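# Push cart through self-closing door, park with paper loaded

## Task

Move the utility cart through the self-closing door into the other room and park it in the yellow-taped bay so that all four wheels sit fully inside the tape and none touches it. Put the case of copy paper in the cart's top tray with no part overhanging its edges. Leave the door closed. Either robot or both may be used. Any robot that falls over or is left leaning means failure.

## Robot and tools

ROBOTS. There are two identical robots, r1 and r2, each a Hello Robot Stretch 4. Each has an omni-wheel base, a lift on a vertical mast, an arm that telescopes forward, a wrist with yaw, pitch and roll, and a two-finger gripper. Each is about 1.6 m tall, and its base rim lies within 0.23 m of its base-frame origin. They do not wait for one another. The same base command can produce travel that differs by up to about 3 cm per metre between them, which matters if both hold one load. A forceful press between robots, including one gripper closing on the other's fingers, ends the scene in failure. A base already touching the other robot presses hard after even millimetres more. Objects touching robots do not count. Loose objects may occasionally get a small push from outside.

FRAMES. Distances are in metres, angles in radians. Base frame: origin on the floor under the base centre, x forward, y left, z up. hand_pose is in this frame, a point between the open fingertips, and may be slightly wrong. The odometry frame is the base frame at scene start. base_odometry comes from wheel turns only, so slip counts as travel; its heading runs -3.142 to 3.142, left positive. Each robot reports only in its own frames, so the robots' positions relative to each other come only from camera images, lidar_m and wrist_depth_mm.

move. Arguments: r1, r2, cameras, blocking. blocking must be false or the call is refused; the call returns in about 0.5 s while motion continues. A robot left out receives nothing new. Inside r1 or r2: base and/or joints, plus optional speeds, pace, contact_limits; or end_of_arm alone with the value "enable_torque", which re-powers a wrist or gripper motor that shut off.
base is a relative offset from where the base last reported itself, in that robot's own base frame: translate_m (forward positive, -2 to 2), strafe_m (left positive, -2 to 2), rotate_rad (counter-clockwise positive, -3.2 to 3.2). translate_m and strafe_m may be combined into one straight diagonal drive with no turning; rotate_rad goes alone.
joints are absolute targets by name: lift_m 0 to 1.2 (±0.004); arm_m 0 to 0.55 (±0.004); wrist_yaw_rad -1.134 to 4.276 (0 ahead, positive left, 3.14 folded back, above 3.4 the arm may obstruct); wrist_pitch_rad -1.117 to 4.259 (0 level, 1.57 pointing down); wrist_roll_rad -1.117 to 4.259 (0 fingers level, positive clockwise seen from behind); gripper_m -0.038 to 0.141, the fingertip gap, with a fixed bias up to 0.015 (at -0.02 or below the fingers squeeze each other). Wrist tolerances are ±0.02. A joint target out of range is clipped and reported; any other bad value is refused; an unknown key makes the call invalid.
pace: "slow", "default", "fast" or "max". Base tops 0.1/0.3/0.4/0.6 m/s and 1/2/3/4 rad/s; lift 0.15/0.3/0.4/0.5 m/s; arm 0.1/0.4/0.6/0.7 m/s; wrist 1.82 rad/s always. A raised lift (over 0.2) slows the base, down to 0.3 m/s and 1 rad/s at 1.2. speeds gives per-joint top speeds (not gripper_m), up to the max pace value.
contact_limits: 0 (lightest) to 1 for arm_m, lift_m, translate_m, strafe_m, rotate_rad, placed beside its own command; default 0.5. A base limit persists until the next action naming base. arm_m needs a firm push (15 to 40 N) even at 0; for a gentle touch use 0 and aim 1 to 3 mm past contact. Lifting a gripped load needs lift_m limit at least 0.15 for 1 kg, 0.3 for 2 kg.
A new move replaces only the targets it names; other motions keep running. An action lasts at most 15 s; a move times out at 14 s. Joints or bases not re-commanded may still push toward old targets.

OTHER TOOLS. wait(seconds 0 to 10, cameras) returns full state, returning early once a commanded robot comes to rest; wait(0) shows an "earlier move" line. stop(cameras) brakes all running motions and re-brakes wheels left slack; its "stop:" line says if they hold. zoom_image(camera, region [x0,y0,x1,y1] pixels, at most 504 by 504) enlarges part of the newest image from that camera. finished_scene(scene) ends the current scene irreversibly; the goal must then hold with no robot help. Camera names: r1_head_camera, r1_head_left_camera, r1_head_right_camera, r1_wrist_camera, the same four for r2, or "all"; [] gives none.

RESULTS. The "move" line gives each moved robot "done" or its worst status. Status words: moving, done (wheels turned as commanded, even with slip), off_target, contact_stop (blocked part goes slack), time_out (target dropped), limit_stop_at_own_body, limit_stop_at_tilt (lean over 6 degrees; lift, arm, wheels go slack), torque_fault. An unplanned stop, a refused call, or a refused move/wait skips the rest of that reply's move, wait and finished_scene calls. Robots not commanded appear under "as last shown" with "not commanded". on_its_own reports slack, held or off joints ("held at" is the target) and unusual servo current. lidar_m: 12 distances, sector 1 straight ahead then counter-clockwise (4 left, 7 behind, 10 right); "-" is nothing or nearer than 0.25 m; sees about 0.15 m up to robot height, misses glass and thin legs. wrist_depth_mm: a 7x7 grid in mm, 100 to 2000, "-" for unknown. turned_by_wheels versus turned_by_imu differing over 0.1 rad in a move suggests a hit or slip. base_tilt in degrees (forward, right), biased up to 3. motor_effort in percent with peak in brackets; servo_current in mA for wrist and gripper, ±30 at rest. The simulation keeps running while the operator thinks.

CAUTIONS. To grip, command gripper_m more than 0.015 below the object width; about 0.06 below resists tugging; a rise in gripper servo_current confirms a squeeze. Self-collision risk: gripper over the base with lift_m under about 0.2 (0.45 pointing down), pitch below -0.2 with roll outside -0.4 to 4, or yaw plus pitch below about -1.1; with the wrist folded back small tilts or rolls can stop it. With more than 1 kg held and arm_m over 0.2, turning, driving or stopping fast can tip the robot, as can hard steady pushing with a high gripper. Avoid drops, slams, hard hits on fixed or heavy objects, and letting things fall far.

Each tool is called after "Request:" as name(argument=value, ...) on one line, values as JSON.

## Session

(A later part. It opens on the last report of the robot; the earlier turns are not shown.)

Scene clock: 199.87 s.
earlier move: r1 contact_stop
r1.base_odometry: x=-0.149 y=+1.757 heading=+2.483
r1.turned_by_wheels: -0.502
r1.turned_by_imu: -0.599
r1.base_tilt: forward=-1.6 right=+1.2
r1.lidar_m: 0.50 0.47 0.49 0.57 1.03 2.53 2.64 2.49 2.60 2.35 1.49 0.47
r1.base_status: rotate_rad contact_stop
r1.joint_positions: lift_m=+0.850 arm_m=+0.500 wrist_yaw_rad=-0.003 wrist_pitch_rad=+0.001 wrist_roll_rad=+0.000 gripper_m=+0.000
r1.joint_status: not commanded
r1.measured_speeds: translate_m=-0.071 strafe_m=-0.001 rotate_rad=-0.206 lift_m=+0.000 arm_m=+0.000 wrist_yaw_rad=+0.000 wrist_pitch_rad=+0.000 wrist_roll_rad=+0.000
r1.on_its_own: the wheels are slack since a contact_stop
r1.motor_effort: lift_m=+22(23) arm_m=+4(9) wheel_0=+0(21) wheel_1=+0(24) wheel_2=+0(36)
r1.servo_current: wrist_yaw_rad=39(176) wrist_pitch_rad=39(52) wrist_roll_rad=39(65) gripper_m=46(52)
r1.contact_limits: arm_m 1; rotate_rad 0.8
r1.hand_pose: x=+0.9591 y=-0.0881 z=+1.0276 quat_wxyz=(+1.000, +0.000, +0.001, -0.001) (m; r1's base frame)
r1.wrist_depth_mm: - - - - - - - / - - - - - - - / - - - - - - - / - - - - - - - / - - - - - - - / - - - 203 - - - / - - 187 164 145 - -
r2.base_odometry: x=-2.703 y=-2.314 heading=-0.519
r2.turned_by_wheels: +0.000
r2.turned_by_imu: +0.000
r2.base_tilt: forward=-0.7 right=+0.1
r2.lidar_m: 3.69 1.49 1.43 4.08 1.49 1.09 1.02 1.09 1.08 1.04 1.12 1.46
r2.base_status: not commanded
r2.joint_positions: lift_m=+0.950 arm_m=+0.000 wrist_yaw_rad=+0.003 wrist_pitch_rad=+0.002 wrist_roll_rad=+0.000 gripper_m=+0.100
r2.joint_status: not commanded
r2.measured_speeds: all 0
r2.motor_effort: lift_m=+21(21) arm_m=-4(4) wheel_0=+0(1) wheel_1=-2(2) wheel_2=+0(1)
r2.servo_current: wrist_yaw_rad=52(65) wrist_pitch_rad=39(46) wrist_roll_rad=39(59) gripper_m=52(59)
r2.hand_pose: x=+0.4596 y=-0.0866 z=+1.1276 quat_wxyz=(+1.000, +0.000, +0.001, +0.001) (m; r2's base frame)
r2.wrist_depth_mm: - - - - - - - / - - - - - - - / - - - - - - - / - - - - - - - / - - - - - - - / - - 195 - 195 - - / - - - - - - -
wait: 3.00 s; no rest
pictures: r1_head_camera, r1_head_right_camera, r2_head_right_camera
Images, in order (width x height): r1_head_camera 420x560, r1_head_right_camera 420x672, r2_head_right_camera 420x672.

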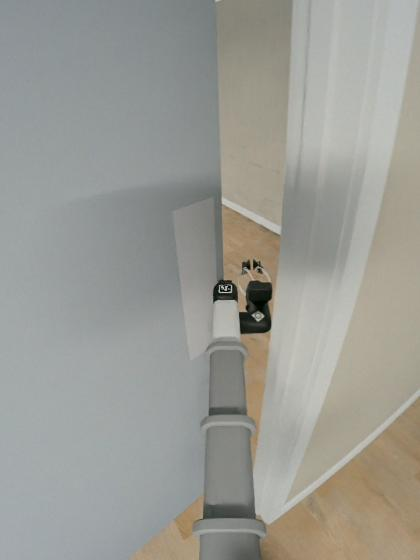

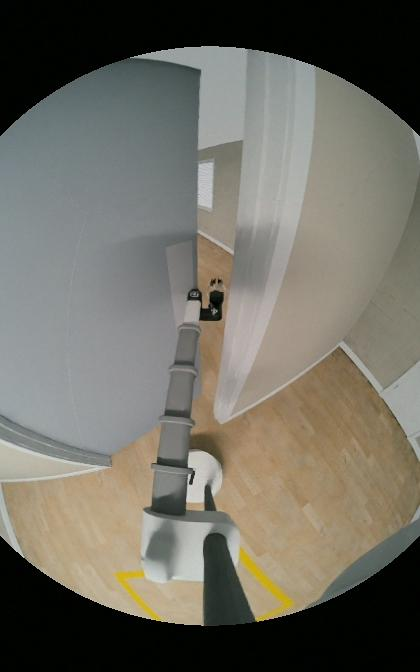

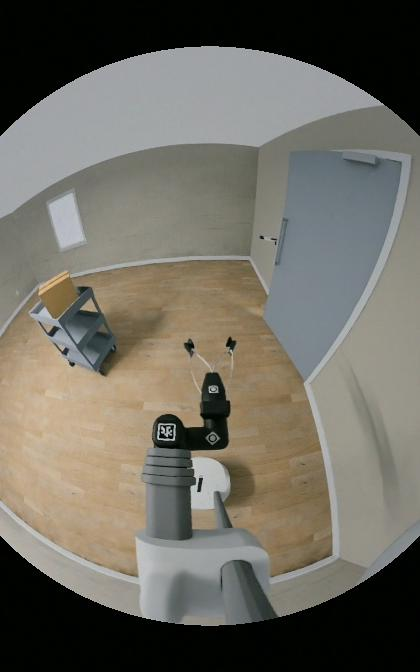

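Request:
move(blocking=false, r1={"base":{"rotate_rad":0.4},"contact_limits":{"rotate_rad":1.0},"pace":"slow"}, cameras=[])

Request:
wait(seconds=2, cameras=["r1_head_camera","r1_head_right_camera"])

Scene clock: 211.90 s.
earlier move: r1 contact_stop
move: r1 moving
r1.base_odometry: x=-0.134 y=+1.746 heading=+2.549
r1.turned_by_wheels: +0.066
r1.turned_by_imu: +0.002
r1.base_tilt: forward=-1.6 right=+1.3
r1.lidar_m: 0.51 0.49 0.50 0.61 1.09 2.56 2.63 2.48 2.55 2.33 1.54 0.48
r1.base_status: earlier rotate_rad contact_stop (by the wheels' count: -0.440 of +0.350); rotate_rad moving
r1.joint_positions: lift_m=+0.850 arm_m=+0.500 wrist_yaw_rad=+0.001 wrist_pitch_rad=+0.001 wrist_roll_rad=+0.000 gripper_m=+0.000
r1.joint_status: not commanded
r1.measured_speeds: translate_m=-0.004 strafe_m=+0.005 rotate_rad=+0.481 lift_m=+0.000 arm_m=+0.000 wrist_yaw_rad=+0.000 wrist_pitch_rad=+0.000 wrist_roll_rad=+0.000
r1.motor_effort: lift_m=+22(22) arm_m=+5(5) wheel_0=-16(17) wheel_1=-13(13) wheel_2=-26(26)
r1.servo_current: wrist_yaw_rad=39(52) wrist_pitch_rad=39(46) wrist_roll_rad=46(52) gripper_m=39(52)
r1.contact_limits: arm_m 1; rotate_rad 1
r1.hand_pose: x=+0.9592 y=-0.0871 z=+1.0276 quat_wxyz=(+1.000, +0.000, +0.001, +0.001) (m; r1's base frame)
r1.wrist_depth_mm: - - - - - - - / - - - - - - - / - - - - - - - / - - - - - - - / - - - - - - - / - - - 204 - - - / - - 187 164 145 - -
r2: as last shown
r2.turned_by_imu: +0.001
r2.base_tilt: forward=-0.6 right=+0.0
r2.lidar_m: 3.69 1.48 1.44 4.13 1.48 1.09 1.03 1.07 1.11 1.03 1.12 1.47
r2.motor_effort: lift_m=+20(21) arm_m=-4(4) wheel_0=+0(1) wheel_1=-2(2) wheel_2=+0(0)
r2.servo_current: wrist_yaw_rad=46(59) wrist_pitch_rad=39(46) wrist_roll_rad=33(52) gripper_m=59(59)
pictures: none
No camera images: "cameras" was empty.

Scene clock: 213.07 s.
earlier move: r1 done
r1.base_odometry: x=-0.134 y=+1.746 heading=+2.825
r1.turned_by_wheels: +0.275
r1.turned_by_imu: +0.107
r1.base_tilt: forward=-1.6 right=+1.3
r1.lidar_m: 0.47 0.52 0.53 0.67 1.68 2.71 2.55 2.49 2.64 2.23 1.07 0.43
r1.base_status: done
r1.joint_positions: lift_m=+0.850 arm_m=+0.500 wrist_yaw_rad=+0.001 wrist_pitch_rad=+0.001 wrist_roll_rad=+0.000 gripper_m=+0.000
r1.joint_status: not commanded
r1.measured_speeds: all 0
r1.motor_effort: lift_m=+22(23) arm_m=+7(7) wheel_0=-14(20) wheel_1=-4(13) wheel_2=-17(28)
r1.servo_current: wrist_yaw_rad=46(59) wrist_pitch_rad=39(46) wrist_roll_rad=65(65) gripper_m=39(52)
r1.contact_limits: arm_m 1; rotate_rad 1
r1.hand_pose: x=+0.9591 y=-0.0871 z=+1.0276 quat_wxyz=(+1.000, +0.000, +0.001, +0.001) (m; r1's base frame)
r1.wrist_depth_mm: - - - - - - - / - - - - - - - / - - - - - - - / - - - - - - - / - - - - - - - / - - - 203 - - - / - - 187 164 145 - -
r2.base_odometry: x=-2.703 y=-2.314 heading=-0.519
r2.turned_by_wheels: +0.000
r2.turned_by_imu: +0.000
r2.base_tilt: forward=-0.7 right=+0.0
r2.lidar_m: 3.69 1.49 1.45 4.12 1.47 1.09 1.03 1.06 1.12 1.06 1.10 1.45
r2.base_status: not commanded
r2.joint_positions: lift_m=+0.950 arm_m=+0.000 wrist_yaw_rad=+0.003 wrist_pitch_rad=+0.002 wrist_roll_rad=+0.000 gripper_m=+0.100
r2.joint_status: not commanded
r2.measured_speeds: all 0
r2.motor_effort: lift_m=+20(21) arm_m=-4(4) wheel_0=+1(1) wheel_1=-2(2) wheel_2=+0(1)
r2.servo_current: wrist_yaw_rad=46(65) wrist_pitch_rad=39(46) wrist_roll_rad=52(52) gripper_m=52(59)
r2.hand_pose: x=+0.4596 y=-0.0866 z=+1.1276 quat_wxyz=(+1.000, +0.000, +0.001, +0.001) (m; r2's base frame)
r2.wrist_depth_mm: - - - - - - - / - - - - - - - / - - - - - - - / - - - - - - - / - - - - - - - / - - 195 - 195 - - / - - - - - - -
wait: 1.17 of 2 s (r1 has come to rest)
pictures: r1_head_camera, r1_head_right_camera
Images, in order (width x height): r1_head_camera 420x560, r1_head_right_camera 420x672.

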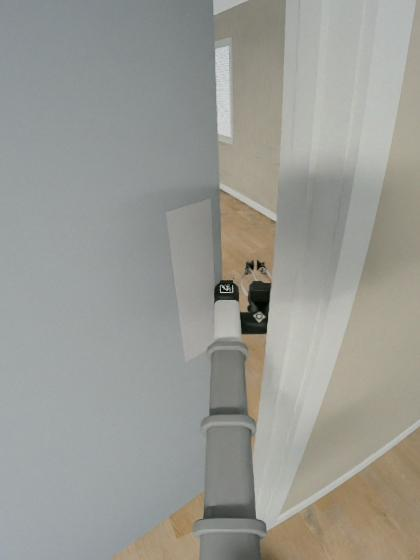

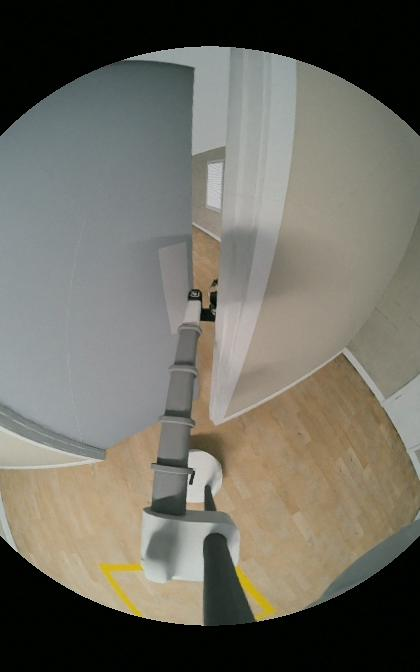

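Request:
move(blocking=false, r1={"joints":{"arm_m":0.0},"pace":"slow","contact_limits":{"arm_m":1.0},"speeds":{"arm_m":0.3}}, cameras=[])

Request:
wait(seconds=3, cameras=["r1_head_camera","r1_head_right_camera","r2_head_right_camera"])

r1: "pace" acts on no motion here: each has its own speed under "speeds". Leave "pace" out
Scene clock: 239.13 s.
r1.base_odometry: x=-0.134 y=+1.746 heading=+2.825
r1.turned_by_wheels: +0.000
r1.turned_by_imu: +0.000
r1.base_tilt: forward=-1.7 right=+1.3
r1.lidar_m: 0.47 0.51 0.54 0.69 1.66 2.68 2.51 2.49 2.64 2.25 1.08 0.45
r1.base_status: done
r1.joint_positions: lift_m=+0.850 arm_m=+0.500 wrist_yaw_rad=+0.001 wrist_pitch_rad=+0.001 wrist_roll_rad=+0.000 gripper_m=+0.000
r1.joint_status: not commanded
r1.measured_speeds: all 0
r1.motor_effort: lift_m=+23(23) arm_m=+7(7) wheel_0=-14(20) wheel_1=-4(13) wheel_2=-16(28)
r1.servo_current: wrist_yaw_rad=46(59) wrist_pitch_rad=46(46) wrist_roll_rad=52(65) gripper_m=46(52)
r1.contact_limits: arm_m 1; rotate_rad 1
r1.hand_pose: x=+0.9591 y=-0.0871 z=+1.0276 quat_wxyz=(+1.000, +0.000, +0.001, +0.001) (m; r1's base frame)
r1.wrist_depth_mm: - - - - - - - / - - - - - - - / - - - - - - - / - - - - - - - / - - - - - - - / - - - 203 - - - / - - 188 164 145 - -
r2.base_odometry: x=-2.703 y=-2.314 heading=-0.519
r2.turned_by_wheels: +0.000
r2.turned_by_imu: +0.001
r2.base_tilt: forward=-0.7 right=+0.1
r2.lidar_m: 3.70 1.49 1.44 4.08 1.54 1.05 1.03 1.06 1.10 1.06 1.08 1.44
r2.base_status: not commanded
r2.joint_positions: lift_m=+0.950 arm_m=+0.000 wrist_yaw_rad=+0.003 wrist_pitch_rad=+0.002 wrist_roll_rad=+0.000 gripper_m=+0.100
r2.joint_status: not commanded
r2.measured_speeds: all 0
r2.motor_effort: lift_m=+20(21) arm_m=-4(4) wheel_0=+0(1) wheel_1=-1(2) wheel_2=+0(1)
r2.servo_current: wrist_yaw_rad=39(65) wrist_pitch_rad=46(46) wrist_roll_rad=52(52) gripper_m=52(59)
r2.hand_pose: x=+0.4596 y=-0.0866 z=+1.1276 quat_wxyz=(+1.000, +0.000, +0.001, +0.001) (m; r2's base frame)
r2.wrist_depth_mm: - - - - - - - / - - - - - - - / - - - - - - - / - - - - - - - / - - - - - - - / - - 195 - 195 - - / - - - - - - -
pictures: none

not run: a call was refused earlier in this reply.

Request:
move(blocking=false, r1={"joints":{"arm_m":0.0},"contact_limits":{"arm_m":1.0},"speeds":{"arm_m":0.25}}, cameras=[])

Request:
wait(seconds=3, cameras=["r1_head_camera","r1_head_right_camera","r1_wrist_camera"])

Scene clock: 243.00 s.
move: r1 moving
r1.base_odometry: x=-0.135 y=+1.746 heading=+2.827
r1.turned_by_wheels: +0.002
r1.turned_by_imu: +0.002
r1.base_tilt: forward=-1.6 right=+1.3
r1.lidar_m: 0.47 0.50 0.52 0.65 1.71 2.70 2.53 2.48 2.63 2.23 1.09 0.43
r1.base_status: not commanded
r1.joint_positions: lift_m=+0.850 arm_m=+0.449 wrist_yaw_rad=+0.001 wrist_pitch_rad=+0.001 wrist_roll_rad=+0.000 gripper_m=+0.000
r1.joint_status: arm_m moving
r1.measured_speeds: translate_m=+0.000 strafe_m=+0.000 rotate_rad=+0.000 lift_m=+0.000 arm_m=-0.195 wrist_yaw_rad=+0.000 wrist_pitch_rad=+0.000 wrist_roll_rad=+0.000
r1.motor_effort: lift_m=+22(22) arm_m=-4(8) wheel_0=-4(14) wheel_1=-2(4) wheel_2=-1(17)
r1.servo_current: wrist_yaw_rad=59(65) wrist_pitch_rad=39(46) wrist_roll_rad=46(59) gripper_m=39(46)
r1.contact_limits: arm_m 1; rotate_rad 1
r1.hand_pose: x=+0.9088 y=-0.0871 z=+1.0276 quat_wxyz=(+1.000, +0.000, +0.001, +0.001) (m; r1's base frame)
r1.wrist_depth_mm: - - - - - - - / - - - - - - - / - - - - - - - / - - - - - - - / - - - - - - - / - - - 203 - - - / - - 188 165 144 - -
r2.base_odometry: x=-2.703 y=-2.314 heading=-0.519
r2.turned_by_wheels: +0.000
r2.turned_by_imu: +0.001
r2.base_tilt: forward=-0.7 right=+0.0
r2.lidar_m: 3.69 1.48 1.42 4.13 1.50 1.10 1.03 1.08 1.07 1.04 1.09 1.47
r2.base_status: not commanded
r2.joint_positions: lift_m=+0.950 arm_m=+0.000 wrist_yaw_rad=+0.003 wrist_pitch_rad=+0.002 wrist_roll_rad=+0.000 gripper_m=+0.100
r2.joint_status: not commanded
r2.measured_speeds: all 0
r2.motor_effort: lift_m=+20(21) arm_m=-4(4) wheel_0=+1(1) wheel_1=-1(2) wheel_2=+0(0)
r2.servo_current: wrist_yaw_rad=46(52) wrist_pitch_rad=39(39) wrist_roll_rad=39(59) gripper_m=52(59)
r2.hand_pose: x=+0.4596 y=-0.0866 z=+1.1276 quat_wxyz=(+1.000, +0.000, +0.001, +0.001) (m; r2's base frame)
r2.wrist_depth_mm: - - - - - - - / - - - - - - - / - - - - - - - / - - - - - - - / - - - - - - - / - - 195 - 195 - - / - - - - - - -
pictures: none
No camera images: "cameras" was empty.

Scene clock: 245.30 s.
earlier move: r1 limit_stop_at_tilt
r1.base_odometry: x=-0.227 y=+1.831 heading=+2.812
r1.turned_by_wheels: -0.015
r1.turned_by_imu: +0.044
r1.base_tilt: forward=-1.6 right=+1.3
r1.lidar_m: 0.30 0.35 0.38 0.54 1.18 2.83 2.65 2.62 2.73 2.13 0.55 0.26
r1.base_status: not commanded
r1.joint_positions: lift_m=+0.836 arm_m=+0.252 wrist_yaw_rad=+0.003 wrist_pitch_rad=+0.002 wrist_roll_rad=+0.000 gripper_m=+0.000
r1.joint_status: arm_m limit_stop_at_tilt (moved -0.247 of -0.500)
r1.measured_speeds: all 0
r1.on_its_own: the wheels are slack since a limit_stop_at_tilt; lift_m is slack since a limit_stop_at_tilt (your +0.850 is given up); arm_m is slack since a limit_stop_at_tilt (your +0.000 is given up)
r1.motor_effort: lift_m=+19(22) arm_m=+2(33) wheel_0=+0(14) wheel_1=+0(4) wheel_2=+0(29)
r1.servo_current: wrist_yaw_rad=72(163) wrist_pitch_rad=46(52) wrist_roll_rad=46(59) gripper_m=39(46)
r1.contact_limits: arm_m 1; rotate_rad 1
r1.hand_pose: x=+0.7120 y=-0.0864 z=+1.0133 quat_wxyz=(+1.000, +0.000, +0.001, +0.002) (m; r1's base frame)
r1.wrist_depth_mm: - - - - - - - / - - - - - - - / - - - - - - - / - - - - - - - / - - - - - - - / - - - 204 - - - / - - 187 164 145 - -
r2.base_odometry: x=-2.703 y=-2.314 heading=-0.519
r2.turned_by_wheels: +0.000
r2.turned_by_imu: +0.000
r2.base_tilt: forward=-0.7 right=+0.1
r2.lidar_m: 3.70 1.50 1.45 4.13 1.47 1.08 1.04 1.09 1.10 1.04 1.12 1.46
r2.base_status: not commanded
r2.joint_positions: lift_m=+0.950 arm_m=+0.000 wrist_yaw_rad=+0.003 wrist_pitch_rad=+0.002 wrist_roll_rad=+0.000 gripper_m=+0.100
r2.joint_status: not commanded
r2.measured_speeds: all 0
r2.motor_effort: lift_m=+20(21) arm_m=-4(4) wheel_0=+1(1) wheel_1=-2(2) wheel_2=+0(1)
r2.servo_current: wrist_yaw_rad=46(59) wrist_pitch_rad=46(46) wrist_roll_rad=46(59) gripper_m=52(59)
r2.hand_pose: x=+0.4596 y=-0.0866 z=+1.1276 quat_wxyz=(+1.000, +0.000, +0.001, +0.001) (m; r2's base frame)
r2.wrist_depth_mm: - - - - - - - / - - - - - - - / - - - - - - - / - - - - - - - / - - - - - - - / - - 195 - 195 - - / - - - - - - -
wait: 2.30 of 3 s (r1 has come to rest)
pictures: r1_head_camera, r1_head_right_camera, r1_wrist_camera
Images, in order (width x height): r1_head_camera 420x560, r1_head_right_camera 420x672, r1_wrist_camera 616x392.

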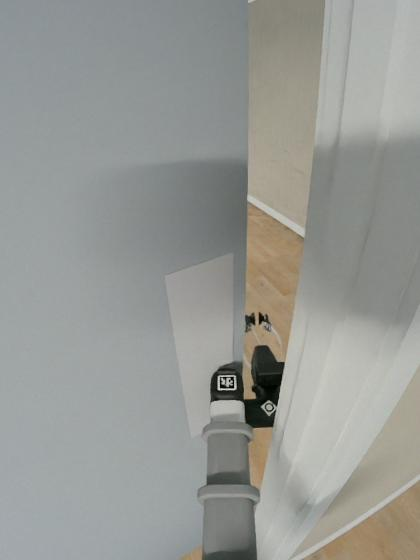

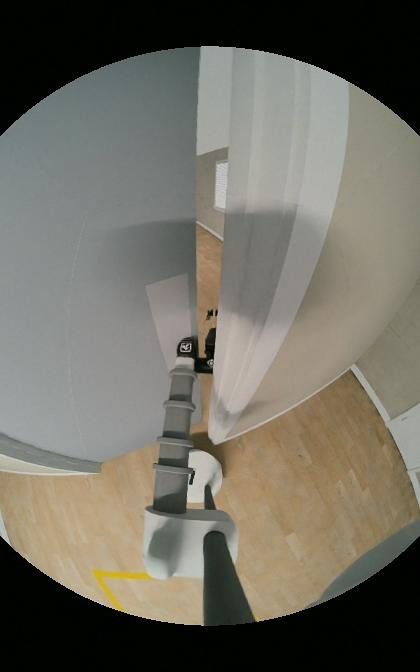

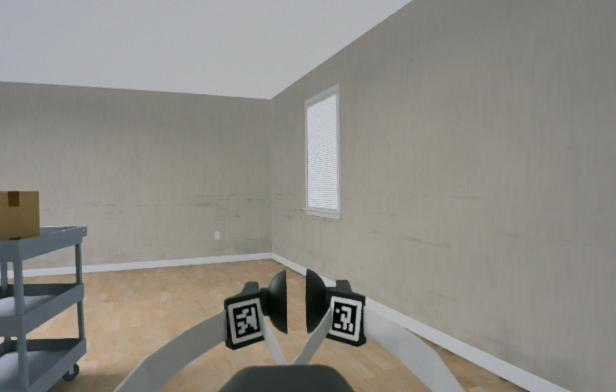

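Request:
move(blocking=false, r1={"joints":{"arm_m":0.35,"lift_m":0.85},"speeds":{"arm_m":0.15}}, cameras=[])

Request:
wait(seconds=1.5, cameras=[])

Request:
move(blocking=false, r1={"base":{"strafe_m":0.2},"contact_limits":{"strafe_m":0.9},"pace":"slow"}, cameras=[])

Request:
wait(seconds=3, cameras=["r1_head_camera","r1_head_right_camera"])

Scene clock: 256.07 s.
move: r1 moving
r1.base_odometry: x=-0.204 y=+1.822 heading=+2.742
r1.turned_by_wheels: -0.070
r1.turned_by_imu: -0.071
r1.base_tilt: forward=-1.6 right=+1.3
r1.lidar_m: 0.31 0.36 0.39 0.49 0.94 2.78 2.69 2.60 2.74 2.17 0.72 0.30
r1.base_status: not commanded
r1.joint_positions: lift_m=+0.849 arm_m=+0.300 wrist_yaw_rad=+0.003 wrist_pitch_rad=+0.002 wrist_roll_rad=+0.000 gripper_m=+0.000
r1.joint_status: lift_m moving; arm_m moving
r1.measured_speeds: translate_m=-0.085 strafe_m=+0.003 rotate_rad=-0.203 lift_m=+0.001 arm_m=+0.156 wrist_yaw_rad=+0.000 wrist_pitch_rad=+0.000 wrist_roll_rad=+0.000
r1.on_its_own: the wheels are slack since a limit_stop_at_tilt
r1.motor_effort: lift_m=+26(29) arm_m=+5(15) wheel_0=+0(0) wheel_1=+0(0) wheel_2=+0(0)
r1.servo_current: wrist_yaw_rad=46(59) wrist_pitch_rad=39(46) wrist_roll_rad=52(65) gripper_m=39(46)
r1.contact_limits: rotate_rad 1
r1.hand_pose: x=+0.7592 y=-0.0864 z=+1.0271 quat_wxyz=(+1.000, +0.000, +0.001, +0.002) (m; r1's base frame)
r1.wrist_depth_mm: - - - - - - - / - - - - - - - / - - - - - - - / - - - - - - - / - - - - - - - / - - - 203 - - - / - - 187 164 145 - -
r2: as last shown
r2.turned_by_imu: +0.001
r2.lidar_m: 3.70 1.51 1.42 4.13 1.50 1.07 1.03 1.09 1.10 1.04 1.12 1.47
r2.motor_effort: lift_m=+20(20) arm_m=-4(4) wheel_0=+1(1) wheel_1=-2(2) wheel_2=+0(0)
r2.servo_current: wrist_yaw_rad=46(59) wrist_pitch_rad=39(46) wrist_roll_rad=52(59) gripper_m=52(59)
pictures: none
No camera images: "cameras" was empty.

Scene clock: 257.00 s.
earlier move: r1 done
r1.base_odometry: x=-0.178 y=+1.807 heading=+2.669
r1.turned_by_wheels: -0.073
r1.turned_by_imu: -0.073
r1.base_tilt: forward=-1.6 right=+1.3
r1.lidar_m: 0.32 0.38 0.40 0.50 0.73 2.69 2.70 2.58 2.66 2.21 1.06 0.34
r1.base_status: not commanded
r1.joint_positions: lift_m=+0.850 arm_m=+0.350 wrist_yaw_rad=+0.003 wrist_pitch_rad=+0.002 wrist_roll_rad=+0.000 gripper_m=+0.000
r1.joint_status: all done
r1.measured_speeds: all 0
r1.on_its_own: the wheels are slack since a limit_stop_at_tilt
r1.motor_effort: lift_m=+23(29) arm_m=-4(15) wheel_0=+0(1) wheel_1=+0(0) wheel_2=+0(0)
r1.servo_current: wrist_yaw_rad=39(65) wrist_pitch_rad=39(52) wrist_roll_rad=52(65) gripper_m=46(46)
r1.contact_limits: rotate_rad 1
r1.hand_pose: x=+0.8095 y=-0.0866 z=+1.0272 quat_wxyz=(+1.000, +0.000, +0.001, +0.001) (m; r1's base frame)
r1.wrist_depth_mm: - - - - - - - / - - - - - - - / - - - - - - - / - - - - - - - / - - - - - - - / - - - 202 - - - / - - 187 164 145 - -
r2.base_odometry: x=-2.703 y=-2.314 heading=-0.519
r2.turned_by_wheels: +0.000
r2.turned_by_imu: +0.000
r2.base_tilt: forward=-0.7 right=+0.1
r2.lidar_m: 3.69 1.50 1.45 4.11 1.50 1.10 1.05 1.08 1.11 1.05 1.10 1.48
r2.base_status: not commanded
r2.joint_positions: lift_m=+0.950 arm_m=+0.000 wrist_yaw_rad=+0.003 wrist_pitch_rad=+0.002 wrist_roll_rad=+0.000 gripper_m=+0.100
r2.joint_status: not commanded
r2.measured_speeds: all 0
r2.motor_effort: lift_m=+20(21) arm_m=-4(4) wheel_0=+0(1) wheel_1=-2(2) wheel_2=+0(0)
r2.servo_current: wrist_yaw_rad=46(59) wrist_pitch_rad=33(46) wrist_roll_rad=59(59) gripper_m=46(59)
r2.hand_pose: x=+0.4596 y=-0.0866 z=+1.1276 quat_wxyz=(+1.000, +0.000, +0.001, +0.001) (m; r2's base frame)
r2.wrist_depth_mm: - - - - - - - / - - - - - - - / - - - - - - - / - - - - - - - / - - - - - - - / - - 195 - 195 - - / - - - - - - -
wait: 0.93 of 1.5 s (r1 has come to rest)
pictures: none
No camera images: "cameras" was empty.

Scene clock: 257.50 s.
move: r1 moving
r1.base_odometry: x=-0.184 y=+1.794 heading=+2.666
r1.turned_by_wheels: -0.003
r1.turned_by_imu: -0.013
r1.base_tilt: forward=-1.6 right=+1.3
r1.lidar_m: 0.34 0.38 0.39 0.45 0.76 2.68 2.73 2.59 2.66 2.20 1.09 0.31
r1.base_status: strafe_m moving
r1.joint_positions: lift_m=+0.850 arm_m=+0.350 wrist_yaw_rad=+0.003 wrist_pitch_rad=+0.002 wrist_roll_rad=+0.000 gripper_m=+0.000
r1.joint_status: not commanded
r1.measured_speeds: translate_m=+0.002 strafe_m=+0.054 rotate_rad=+0.000 lift_m=+0.000 arm_m=+0.000 wrist_yaw_rad=+0.000 wrist_pitch_rad=+0.000 wrist_roll_rad=+0.000
r1.motor_effort: lift_m=+23(24) arm_m=+0(4) wheel_0=-23(23) wheel_1=+4(5) wheel_2=-12(12)
r1.servo_current: wrist_yaw_rad=59(65) wrist_pitch_rad=39(46) wrist_roll_rad=52(52) gripper_m=39(52)
r1.contact_limits: strafe_m 0.9
r1.hand_pose: x=+0.8095 y=-0.0866 z=+1.0272 quat_wxyz=(+1.000, +0.000, +0.001, +0.001) (m; r1's base frame)
r1.wrist_depth_mm: - - - - - - - / - - - - - - - / - - - - - - - / - - - - - - - / - - - - - - - / - - - 202 - - - / - - 187 164 145 - -
r2: as last shown
r2.lidar_m: 3.70 1.50 1.41 4.13 1.51 1.12 1.04 1.07 1.11 1.05 1.11 1.47
r2.servo_current: wrist_yaw_rad=46(59) wrist_pitch_rad=39(46) wrist_roll_rad=59(59) gripper_m=52(59)
pictures: none
No camera images: "cameras" was empty.

Scene clock: 260.13 s.
earlier move: r1 done
r1.base_odometry: x=-0.269 y=+1.629 heading=+2.666
r1.turned_by_wheels: +0.000
r1.turned_by_imu: -0.252
r1.base_tilt: forward=-1.6 right=+1.3
r1.lidar_m: 0.34 0.27 0.25 0.28 0.45 2.54 2.88 2.71 2.68 2.57 2.17 0.31
r1.base_status: done
r1.joint_positions: lift_m=+0.850 arm_m=+0.350 wrist_yaw_rad=+0.003 wrist_pitch_rad=+0.002 wrist_roll_rad=+0.000 gripper_m=+0.000
r1.joint_status: not commanded
r1.measured_speeds: all 0
r1.motor_effort: lift_m=+23(24) arm_m=-1(4) wheel_0=-21(28) wheel_1=+1(5) wheel_2=-13(18)
r1.servo_current: wrist_yaw_rad=39(78) wrist_pitch_rad=39(52) wrist_roll_rad=52(78) gripper_m=39(52)
r1.contact_limits: strafe_m 0.9
r1.hand_pose: x=+0.8095 y=-0.0866 z=+1.0272 quat_wxyz=(+1.000, +0.000, +0.001, +0.001) (m; r1's base frame)
r1.wrist_depth_mm: - - - - - - - / - - - - - - - / - - - - - - - / - - - - - - - / - - - - - - - / - - - 202 180 - - / - - 187 183 145 - -
r2.base_odometry: x=-2.703 y=-2.314 heading=-0.519
r2.turned_by_wheels: +0.000
r2.turned_by_imu: +0.000
r2.base_tilt: forward=-0.7 right=+0.1
r2.lidar_m: 3.71 1.50 1.44 4.10 1.52 1.08 1.01 1.09 1.11 1.04 1.11 1.48
r2.base_status: not commanded
r2.joint_positions: lift_m=+0.950 arm_m=+0.000 wrist_yaw_rad=+0.003 wrist_pitch_rad=+0.002 wrist_roll_rad=+0.000 gripper_m=+0.100
r2.joint_status: not commanded
r2.measured_speeds: all 0
r2.motor_effort: lift_m=+21(21) arm_m=-4(4) wheel_0=+1(1) wheel_1=-1(2) wheel_2=+0(1)
r2.servo_current: wrist_yaw_rad=52(59) wrist_pitch_rad=46(46) wrist_roll_rad=65(65) gripper_m=52(59)
r2.hand_pose: x=+0.4596 y=-0.0866 z=+1.1276 quat_wxyz=(+1.000, +0.000, +0.001, +0.001) (m; r2's base frame)
r2.wrist_depth_mm: - - - - - - - / - - - - - - - / - - - - - - - / - - - - - - - / - - - - - - - / - - 195 - 195 - - / - - - - - - -
wait: 2.63 of 3 s (r1 has come to rest)
pictures: r1_head_camera, r1_head_right_camera
Images, in order (width x height): r1_head_camera 420x560, r1_head_right_camera 420x672.

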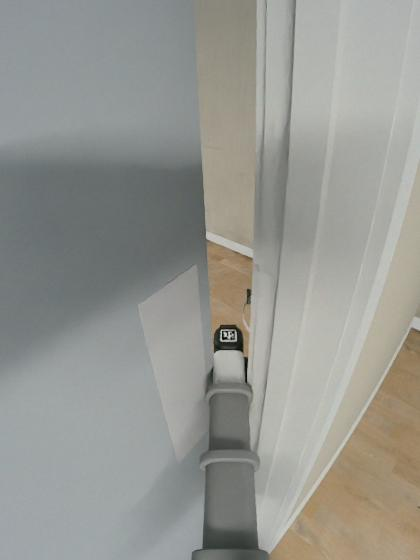

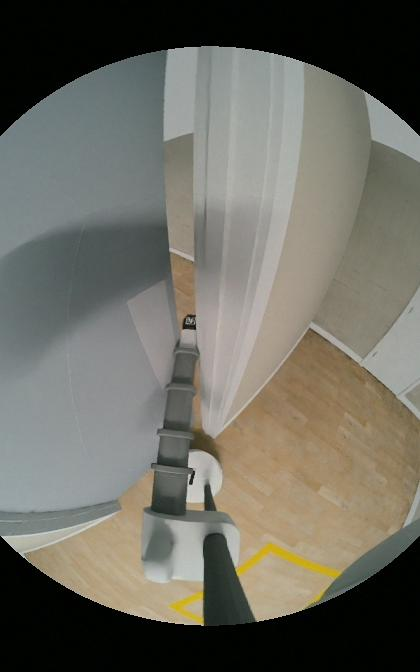

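Request:
move(blocking=false, r1={"base":{"translate_m":0.16,"strafe_m":0.16},"contact_limits":{"translate_m":0.9},"pace":"slow"}, cameras=[])

Request:
wait(seconds=3, cameras=["r1_head_right_camera","r2_head_right_camera","r1_head_left_camera"])

Scene clock: 304.50 s.
move: r1 moving
r1.base_odometry: x=-0.281 y=+1.625 heading=+2.664
r1.turned_by_wheels: -0.002
r1.turned_by_imu: -0.015
r1.base_tilt: forward=-1.6 right=+1.3
r1.lidar_m: 0.31 0.25 0.25 0.27 0.41 2.55 2.89 2.72 2.70 2.56 2.16 0.30
r1.base_status: translate_m moving; strafe_m moving
r1.joint_positions: lift_m=+0.850 arm_m=+0.350 wrist_yaw_rad=+0.003 wrist_pitch_rad=+0.002 wrist_roll_rad=+0.000 gripper_m=+0.000
r1.joint_status: not commanded
r1.measured_speeds: translate_m=+0.036 strafe_m=+0.037 rotate_rad=+0.002 lift_m=+0.000 arm_m=+0.000 wrist_yaw_rad=+0.000 wrist_pitch_rad=+0.000 wrist_roll_rad=+0.000
r1.motor_effort: lift_m=+23(24) arm_m=+2(4) wheel_0=-20(20) wheel_1=+4(6) wheel_2=-16(19)
r1.servo_current: wrist_yaw_rad=46(65) wrist_pitch_rad=33(46) wrist_roll_rad=39(65) gripper_m=46(52)
r1.contact_limits: translate_m 0.9
r1.hand_pose: x=+0.8095 y=-0.0866 z=+1.0272 quat_wxyz=(+1.000, +0.000, +0.001, +0.001) (m; r1's base frame)
r1.wrist_depth_mm: - - - - - - - / - - - - - - - / - - - - - - - / - - - - - - - / - - - - - - - / - - - 202 180 - - / - - 187 183 145 - -
r2: as last shown
r2.turned_by_imu: +0.002
r2.lidar_m: 3.70 1.49 1.45 4.11 1.52 1.10 1.03 1.11 1.12 1.04 1.10 1.48
r2.motor_effort: lift_m=+21(21) arm_m=-4(4) wheel_0=+0(1) wheel_1=-2(2) wheel_2=+0(0)
r2.servo_current: wrist_yaw_rad=59(59) wrist_pitch_rad=39(46) wrist_roll_rad=46(59) gripper_m=52(52)
r2.wrist_depth_mm: - - - - - - - / - - - - - - - / - - - - - - - / - - - - - - - / - - - - - - - / - - 195 - 196 - - / - - - - - - -
pictures: none
No camera images: "cameras" was empty.

Scene clock: 307.50 s.
earlier move: r1 done
r1.base_odometry: x=-0.484 y=+1.561 heading=+2.666
r1.turned_by_wheels: +0.002
r1.turned_by_imu: -0.083
r1.base_tilt: forward=-1.6 right=+1.3
r1.lidar_m: 0.34 0.25 - 0.25 0.25 0.52 2.84 2.95 2.90 2.69 0.25 0.25
r1.base_status: done
r1.joint_positions: lift_m=+0.850 arm_m=+0.350 wrist_yaw_rad=+0.001 wrist_pitch_rad=+0.002 wrist_roll_rad=+0.000 gripper_m=+0.000
r1.joint_status: not commanded
r1.measured_speeds: all 0
r1.motor_effort: lift_m=+22(24) arm_m=-3(14) wheel_0=-7(24) wheel_1=+13(25) wheel_2=-8(23)
r1.servo_current: wrist_yaw_rad=33(65) wrist_pitch_rad=39(52) wrist_roll_rad=52(65) gripper_m=39(52)
r1.contact_limits: translate_m 0.9
r1.hand_pose: x=+0.8094 y=-0.0871 z=+1.0273 quat_wxyz=(+1.000, +0.000, +0.001, +0.001) (m; r1's base frame)
r1.wrist_depth_mm: - - - - - - - / - - - - - - - / - - - - - - - / - - - - - - - / - - - - - - - / - - - 203 175 - - / - - 188 146 135 - -
r2.base_odometry: x=-2.703 y=-2.314 heading=-0.519
r2.turned_by_wheels: +0.000
r2.turned_by_imu: +0.000
r2.base_tilt: forward=-0.7 right=+0.1
r2.lidar_m: 3.71 1.50 1.43 4.09 1.50 1.09 1.03 1.08 1.10 1.05 1.08 1.45
r2.base_status: not commanded
r2.joint_positions: lift_m=+0.950 arm_m=+0.000 wrist_yaw_rad=+0.003 wrist_pitch_rad=+0.002 wrist_roll_rad=+0.000 gripper_m=+0.100
r2.joint_status: not commanded
r2.measured_speeds: all 0
r2.motor_effort: lift_m=+20(21) arm_m=-4(4) wheel_0=+0(1) wheel_1=-2(2) wheel_2=+0(1)
r2.servo_current: wrist_yaw_rad=46(59) wrist_pitch_rad=39(46) wrist_roll_rad=46(59) gripper_m=52(59)
r2.hand_pose: x=+0.4596 y=-0.0866 z=+1.1276 quat_wxyz=(+1.000, +0.000, +0.001, +0.001) (m; r2's base frame)
r2.wrist_depth_mm: - - - - - - - / - - - - - - - / - - - - - - - / - - - - - - - / - - - - - - - / - - 195 - 195 - - / - - - - - - -
wait: 3.00 s; at rest by 2.97 s
pictures: r1_head_left_camera, r1_head_right_camera, r2_head_right_camera
Images, in order (width x height): r1_head_left_camera 420x672, r1_head_right_camera 420x672, r2_head_right_camera 420x672.

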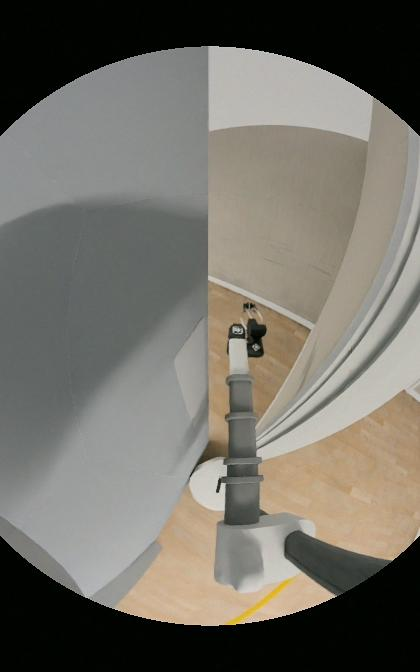

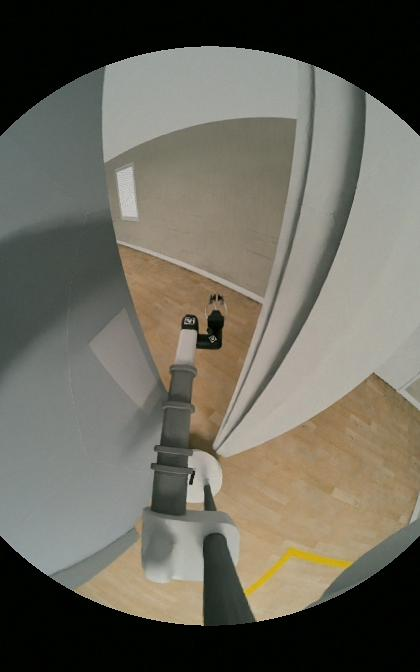

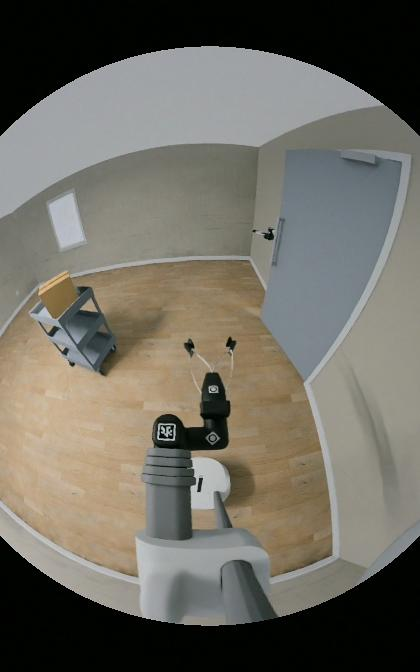

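Request:
move(blocking=false, r1={"base":{"translate_m":0.3,"strafe_m":0.41},"contact_limits":{"translate_m":0.9},"pace":"slow"}, cameras=[])

Request:
wait(seconds=6, cameras=["r1_head_left_camera","r2_head_right_camera"])

Scene clock: 313.60 s.
move: r1 moving
r1.base_odometry: x=-0.495 y=+1.555 heading=+2.666
r1.turned_by_wheels: +0.000
r1.turned_by_imu: +0.000
r1.base_tilt: forward=-1.6 right=+1.3
r1.lidar_m: 0.37 0.25 - 0.25 0.25 0.51 2.81 2.95 2.90 2.69 0.25 0.25
r1.base_status: translate_m moving; strafe_m moving
r1.joint_positions: lift_m=+0.850 arm_m=+0.350 wrist_yaw_rad=+0.001 wrist_pitch_rad=+0.002 wrist_roll_rad=+0.000 gripper_m=+0.000
r1.joint_status: not commanded
r1.measured_speeds: translate_m=+0.030 strafe_m=+0.040 rotate_rad=+0.000 lift_m=+0.000 arm_m=+0.000 wrist_yaw_rad=+0.000 wrist_pitch_rad=+0.000 wrist_roll_rad=+0.000
r1.motor_effort: lift_m=+22(22) arm_m=-4(4) wheel_0=-10(10) wheel_1=+20(21) wheel_2=-10(11)
r1.servo_current: wrist_yaw_rad=46(46) wrist_pitch_rad=46(46) wrist_roll_rad=52(52) gripper_m=39(52)
r1.contact_limits: translate_m 0.9
r1.hand_pose: x=+0.8094 y=-0.0871 z=+1.0273 quat_wxyz=(+1.000, +0.000, +0.001, +0.001) (m; r1's base frame)
r1.wrist_depth_mm: - - - - - - - / - - - - - - - / - - - - - - - / - - - - - - - / - - - - - - - / - - - 202 175 - - / - - 187 146 135 - -
r2: as last shown
r2.turned_by_imu: +0.001
r2.lidar_m: 3.66 1.51 1.43 4.11 1.50 1.09 1.03 1.08 1.10 1.04 1.11 1.42
r2.motor_effort: lift_m=+20(21) arm_m=-4(4) wheel_0=+1(1) wheel_1=-1(2) wheel_2=+0(0)
r2.servo_current: wrist_yaw_rad=46(59) wrist_pitch_rad=33(46) wrist_roll_rad=52(59) gripper_m=46(52)
pictures: none
No camera images: "cameras" was empty.

Scene clock: 319.47 s.
earlier move: r1 done
r1.base_odometry: x=-0.938 y=+1.334 heading=+2.667
r1.turned_by_wheels: +0.000
r1.turned_by_imu: +0.006
r1.base_tilt: forward=-1.6 right=+1.3
r1.lidar_m: 2.33 3.55 0.25 - 0.25 0.25 0.46 3.43 3.39 0.51 0.74 2.10
r1.base_status: done
r1.joint_positions: lift_m=+0.850 arm_m=+0.350 wrist_yaw_rad=+0.001 wrist_pitch_rad=+0.002 wrist_roll_rad=+0.000 gripper_m=+0.000
r1.joint_status: not commanded
r1.measured_speeds: all 0
r1.motor_effort: lift_m=+22(22) arm_m=-3(4) wheel_0=-7(12) wheel_1=+12(21) wheel_2=-1(11)
r1.servo_current: wrist_yaw_rad=52(72) wrist_pitch_rad=39(52) wrist_roll_rad=52(72) gripper_m=39(52)
r1.contact_limits: translate_m 0.9
r1.hand_pose: x=+0.8094 y=-0.0871 z=+1.0273 quat_wxyz=(+1.000, +0.000, +0.001, +0.001) (m; r1's base frame)
r1.wrist_depth_mm: - - - - - - - / - - - - - - - / - - - - - - - / - - - - - - - / - - - - - - - / - - - 202 175 - - / - - 187 146 135 - -
r2.base_odometry: x=-2.703 y=-2.314 heading=-0.519
r2.turned_by_wheels: +0.000
r2.turned_by_imu: +0.001
r2.base_tilt: forward=-0.7 right=+0.1
r2.lidar_m: 1.43 1.51 1.45 4.11 1.49 1.11 1.04 1.08 1.11 1.05 1.11 1.30
r2.base_status: not commanded
r2.joint_positions: lift_m=+0.950 arm_m=+0.000 wrist_yaw_rad=+0.003 wrist_pitch_rad=+0.002 wrist_roll_rad=+0.000 gripper_m=+0.100
r2.joint_status: not commanded
r2.measured_speeds: all 0
r2.motor_effort: lift_m=+20(21) arm_m=-4(4) wheel_0=+1(1) wheel_1=-1(2) wheel_2=+0(0)
r2.servo_current: wrist_yaw_rad=52(72) wrist_pitch_rad=33(46) wrist_roll_rad=39(65) gripper_m=46(59)
r2.hand_pose: x=+0.4596 y=-0.0866 z=+1.1276 quat_wxyz=(+1.000, +0.000, +0.001, +0.001) (m; r2's base frame)
r2.wrist_depth_mm: - - - - - - - / - - - - - - - / - - - - - - - / - - - - 1708 - - / - - - - - - - / - - 195 - 194 - - / - - - - - - -
wait: 5.87 of 6 s (r1 has come to rest)
pictures: r1_head_left_camera, r2_head_right_camera
Images, in order (width x height): r1_head_left_camera 420x672, r2_head_right_camera 420x672.

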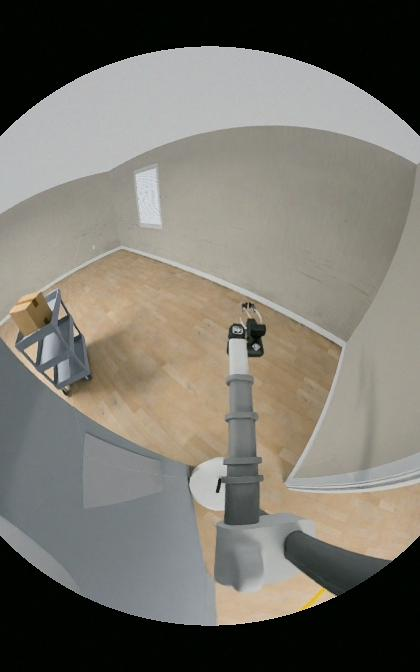

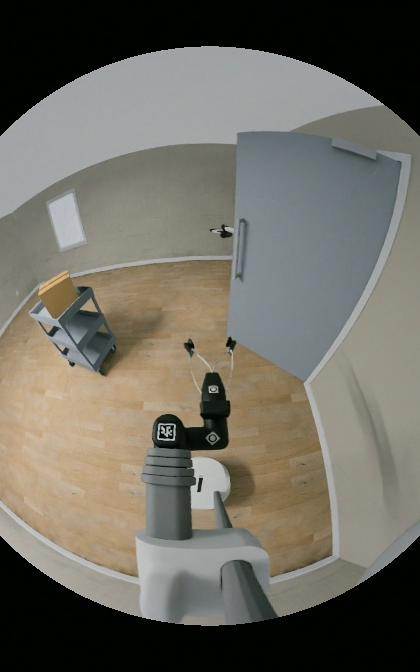

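Request:
move(cameras=["r1_head_camera","r1_head_left_camera","r1_head_right_camera","r2_head_camera","r2_head_left_camera"])

Scene clock: 342.33 s.
r1.base_odometry: x=-0.938 y=+1.334 heading=+2.667
r1.turned_by_wheels: +0.000
r1.turned_by_imu: +0.000
r1.base_tilt: forward=-1.6 right=+1.3
r1.lidar_m: 2.33 3.54 0.25 - 0.25 0.25 0.48 3.44 3.39 0.51 0.73 2.12
r1.base_status: done
r1.joint_positions: lift_m=+0.850 arm_m=+0.350 wrist_yaw_rad=+0.001 wrist_pitch_rad=+0.002 wrist_roll_rad=+0.000 gripper_m=+0.000
r1.joint_status: not commanded
r1.measured_speeds: all 0
r1.motor_effort: lift_m=+22(22) arm_m=-4(4) wheel_0=-6(12) wheel_1=+12(21) wheel_2=-1(11)
r1.servo_current: wrist_yaw_rad=46(72) wrist_pitch_rad=46(52) wrist_roll_rad=52(72) gripper_m=52(52)
r1.contact_limits: translate_m 0.9
r1.hand_pose: x=+0.8094 y=-0.0871 z=+1.0273 quat_wxyz=(+1.000, +0.000, +0.001, +0.001) (m; r1's base frame)
r1.wrist_depth_mm: - - - - - - - / - - - - - - - / - - - - - - - / - - - - - - - / - - - - - - - / - - - 203 175 - - / - - 187 146 135 - -
r2.base_odometry: x=-2.703 y=-2.314 heading=-0.519
r2.turned_by_wheels: +0.000
r2.turned_by_imu: +0.001
r2.base_tilt: forward=-0.6 right=+0.1
r2.lidar_m: 1.42 1.50 1.45 4.06 1.50 1.11 1.03 1.09 1.10 1.04 1.09 1.29
r2.base_status: not commanded
r2.joint_positions: lift_m=+0.950 arm_m=+0.000 wrist_yaw_rad=+0.003 wrist_pitch_rad=+0.002 wrist_roll_rad=+0.000 gripper_m=+0.100
r2.joint_status: not commanded
r2.measured_speeds: all 0
r2.motor_effort: lift_m=+20(21) arm_m=-4(4) wheel_0=+1(1) wheel_1=-1(2) wheel_2=+0(0)
r2.servo_current: wrist_yaw_rad=46(72) wrist_pitch_rad=46(46) wrist_roll_rad=46(65) gripper_m=52(59)
r2.hand_pose: x=+0.4596 y=-0.0866 z=+1.1276 quat_wxyz=(+1.000, +0.000, +0.001, +0.001) (m; r2's base frame)
r2.wrist_depth_mm: - - - - - - - / - - - - - - - / - - - - - - - / - - - - 1708 - - / - - - - - - - / - - 195 - 195 - - / - - - - - - -
pictures: r1_head_camera, r1_head_left_camera, r1_head_right_camera, r2_head_camera, r2_head_left_camera
Images, in order (width x height): r1_head_camera 420x560, r1_head_left_camera 420x672, r1_head_right_camera 420x672, r2_head_camera 420x560, r2_head_left_camera 420x672.

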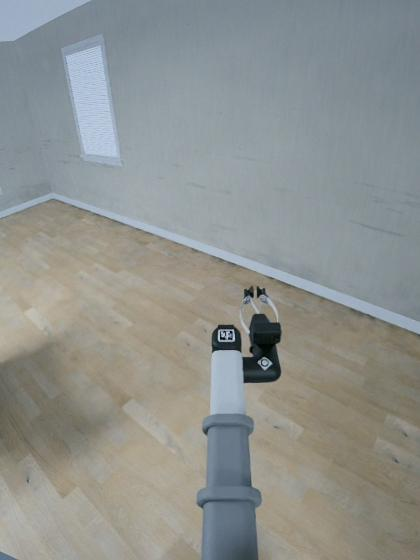

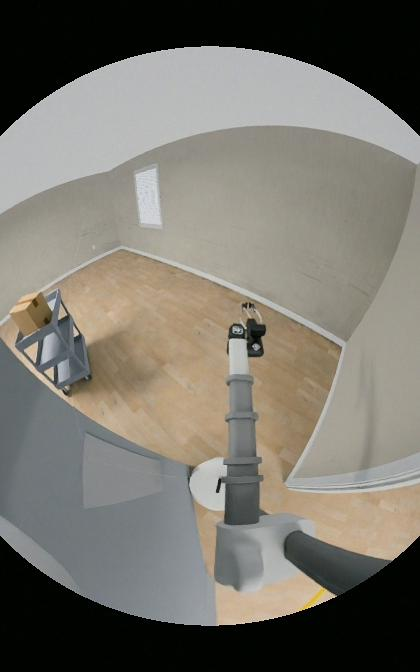

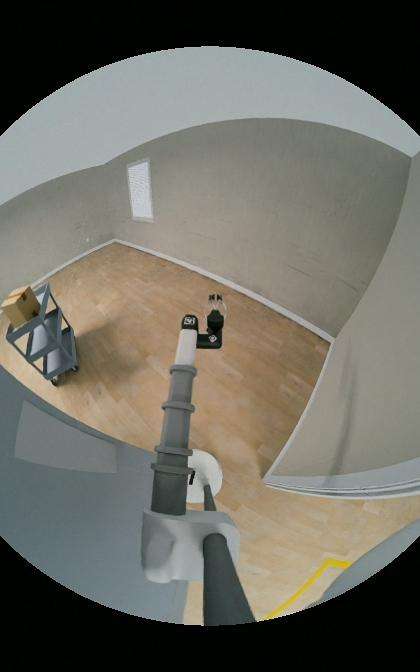

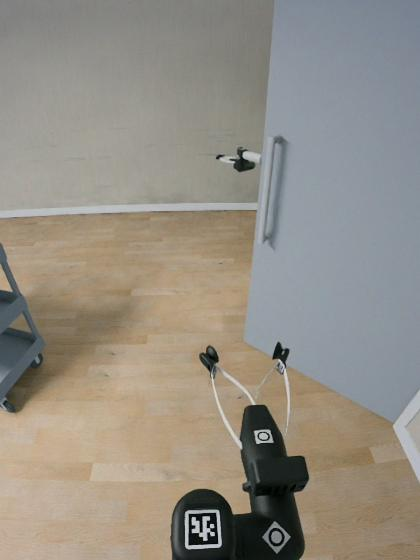

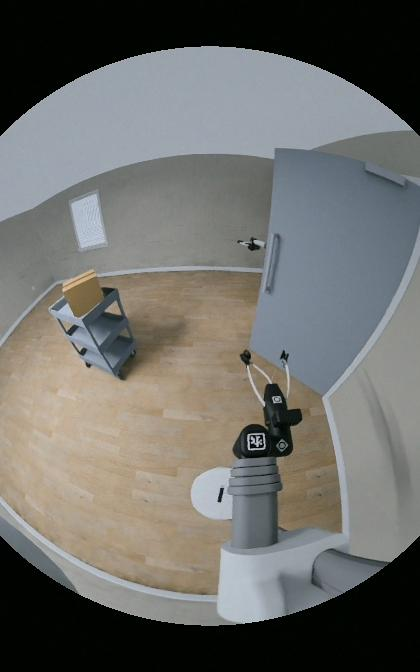

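Request:
move(blocking=false, r1={"base":{"translate_m":0.26,"strafe_m":0.26},"contact_limits":{"translate_m":0.9},"pace":"slow"}, cameras=[])

Request:
wait(seconds=5, cameras=["r1_head_left_camera","r2_head_left_camera"])

Scene clock: 368.33 s.
move: r1 moving
r1.base_odometry: x=-0.950 y=+1.330 heading=+2.667
r1.turned_by_wheels: +0.000
r1.turned_by_imu: +0.000
r1.base_tilt: forward=-1.6 right=+1.3
r1.lidar_m: 2.33 3.56 0.25 - 0.25 0.25 0.47 3.44 3.40 0.52 0.77 2.12
r1.base_status: translate_m moving; strafe_m moving
r1.joint_positions: lift_m=+0.850 arm_m=+0.350 wrist_yaw_rad=+0.001 wrist_pitch_rad=+0.002 wrist_roll_rad=+0.000 gripper_m=+0.000
r1.joint_status: not commanded
r1.measured_speeds: translate_m=+0.036 strafe_m=+0.034 rotate_rad=+0.002 lift_m=+0.000 arm_m=+0.000 wrist_yaw_rad=+0.000 wrist_pitch_rad=+0.000 wrist_roll_rad=+0.000
r1.motor_effort: lift_m=+22(22) arm_m=-3(4) wheel_0=-9(9) wheel_1=+14(17) wheel_2=-2(5)
r1.servo_current: wrist_yaw_rad=59(72) wrist_pitch_rad=39(52) wrist_roll_rad=46(72) gripper_m=39(46)
r1.contact_limits: translate_m 0.9
r1.hand_pose: x=+0.8094 y=-0.0871 z=+1.0273 quat_wxyz=(+1.000, +0.000, +0.001, +0.001) (m; r1's base frame)
r1.wrist_depth_mm: - - - - - - - / - - - - - - - / - - - - - - - / - - - - - - - / - - - - - - - / - - - 203 175 - - / - - 187 146 135 - -
r2: as last shown
r2.base_tilt: forward=-0.7 right=+0.1
r2.lidar_m: 1.41 1.49 1.43 4.12 1.51 1.06 1.04 1.10 1.10 1.05 1.13 1.29
r2.motor_effort: lift_m=+20(21) arm_m=-4(4) wheel_0=+0(1) wheel_1=-1(2) wheel_2=+0(0)
r2.servo_current: wrist_yaw_rad=52(59) wrist_pitch_rad=39(46) wrist_roll_rad=52(52) gripper_m=46(52)
r2.wrist_depth_mm: - - - - - - - / - - - - - - - / - - - - - - - / - - - - 1229 - - / - - - - 1255 - - / - - 195 - 194 - - / - - - - - - -
pictures: none
No camera images: "cameras" was empty.

Scene clock: 372.77 s.
earlier move: r1 done
r1.base_odometry: x=-1.288 y=+1.222 heading=+2.667
r1.turned_by_wheels: +0.000
r1.turned_by_imu: +0.003
r1.base_tilt: forward=-1.5 right=+1.3
r1.lidar_m: 2.29 3.52 1.21 1.39 1.14 0.25 0.29 3.81 0.82 0.88 1.34 2.06
r1.base_status: done
r1.joint_positions: lift_m=+0.850 arm_m=+0.350 wrist_yaw_rad=+0.001 wrist_pitch_rad=+0.002 wrist_roll_rad=+0.000 gripper_m=+0.000
r1.joint_status: not commanded
r1.measured_speeds: all 0
r1.motor_effort: lift_m=+22(22) arm_m=-3(4) wheel_0=-7(12) wheel_1=+8(17) wheel_2=+3(5)
r1.servo_current: wrist_yaw_rad=39(72) wrist_pitch_rad=39(52) wrist_roll_rad=46(72) gripper_m=46(52)
r1.contact_limits: translate_m 0.9
r1.hand_pose: x=+0.8094 y=-0.0871 z=+1.0273 quat_wxyz=(+1.000, +0.000, +0.001, +0.001) (m; r1's base frame)
r1.wrist_depth_mm: - - - - - - - / - - - - - - - / - - - - - - - / - - - - - - - / - - - - - - - / - - - 202 175 - - / - - 187 146 135 - -
r2.base_odometry: x=-2.703 y=-2.314 heading=-0.519
r2.turned_by_wheels: +0.000
r2.turned_by_imu: +0.001
r2.base_tilt: forward=-0.6 right=+0.1
r2.lidar_m: 1.26 1.47 1.44 4.08 1.51 1.09 1.04 1.09 1.11 1.06 1.11 1.26
r2.base_status: not commanded
r2.joint_positions: lift_m=+0.950 arm_m=+0.000 wrist_yaw_rad=+0.003 wrist_pitch_rad=+0.002 wrist_roll_rad=+0.000 gripper_m=+0.100
r2.joint_status: not commanded
r2.measured_speeds: all 0
r2.motor_effort: lift_m=+20(21) arm_m=-4(4) wheel_0=+0(1) wheel_1=-2(2) wheel_2=+0(1)
r2.servo_current: wrist_yaw_rad=46(65) wrist_pitch_rad=39(46) wrist_roll_rad=52(59) gripper_m=52(59)
r2.hand_pose: x=+0.4596 y=-0.0866 z=+1.1276 quat_wxyz=(+1.000, +0.000, +0.001, +0.001) (m; r2's base frame)
r2.wrist_depth_mm: - - - - - - - / - - - - - - - / - - - - 1138 - - / - - - - 1008 - - / - - - - 1008 - - / - - 195 - 192 - - / - - - - - - -
wait: 4.43 of 5 s (r1 has come to rest)
pictures: r1_head_left_camera, r2_head_left_camera
Images, in order (width x height): r1_head_left_camera 420x672, r2_head_left_camera 420x672.

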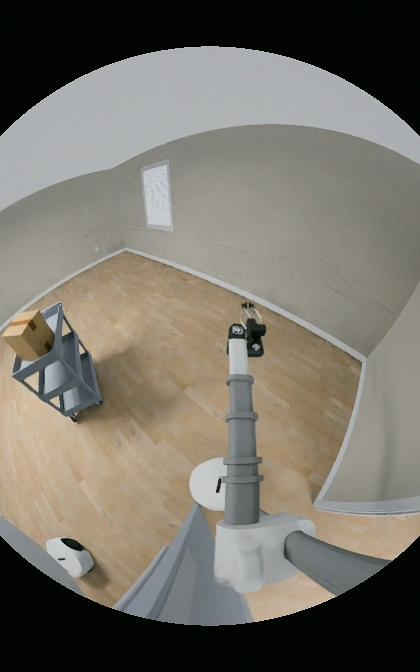

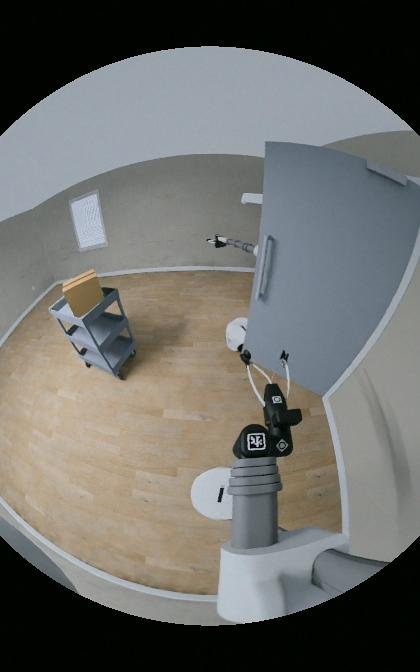

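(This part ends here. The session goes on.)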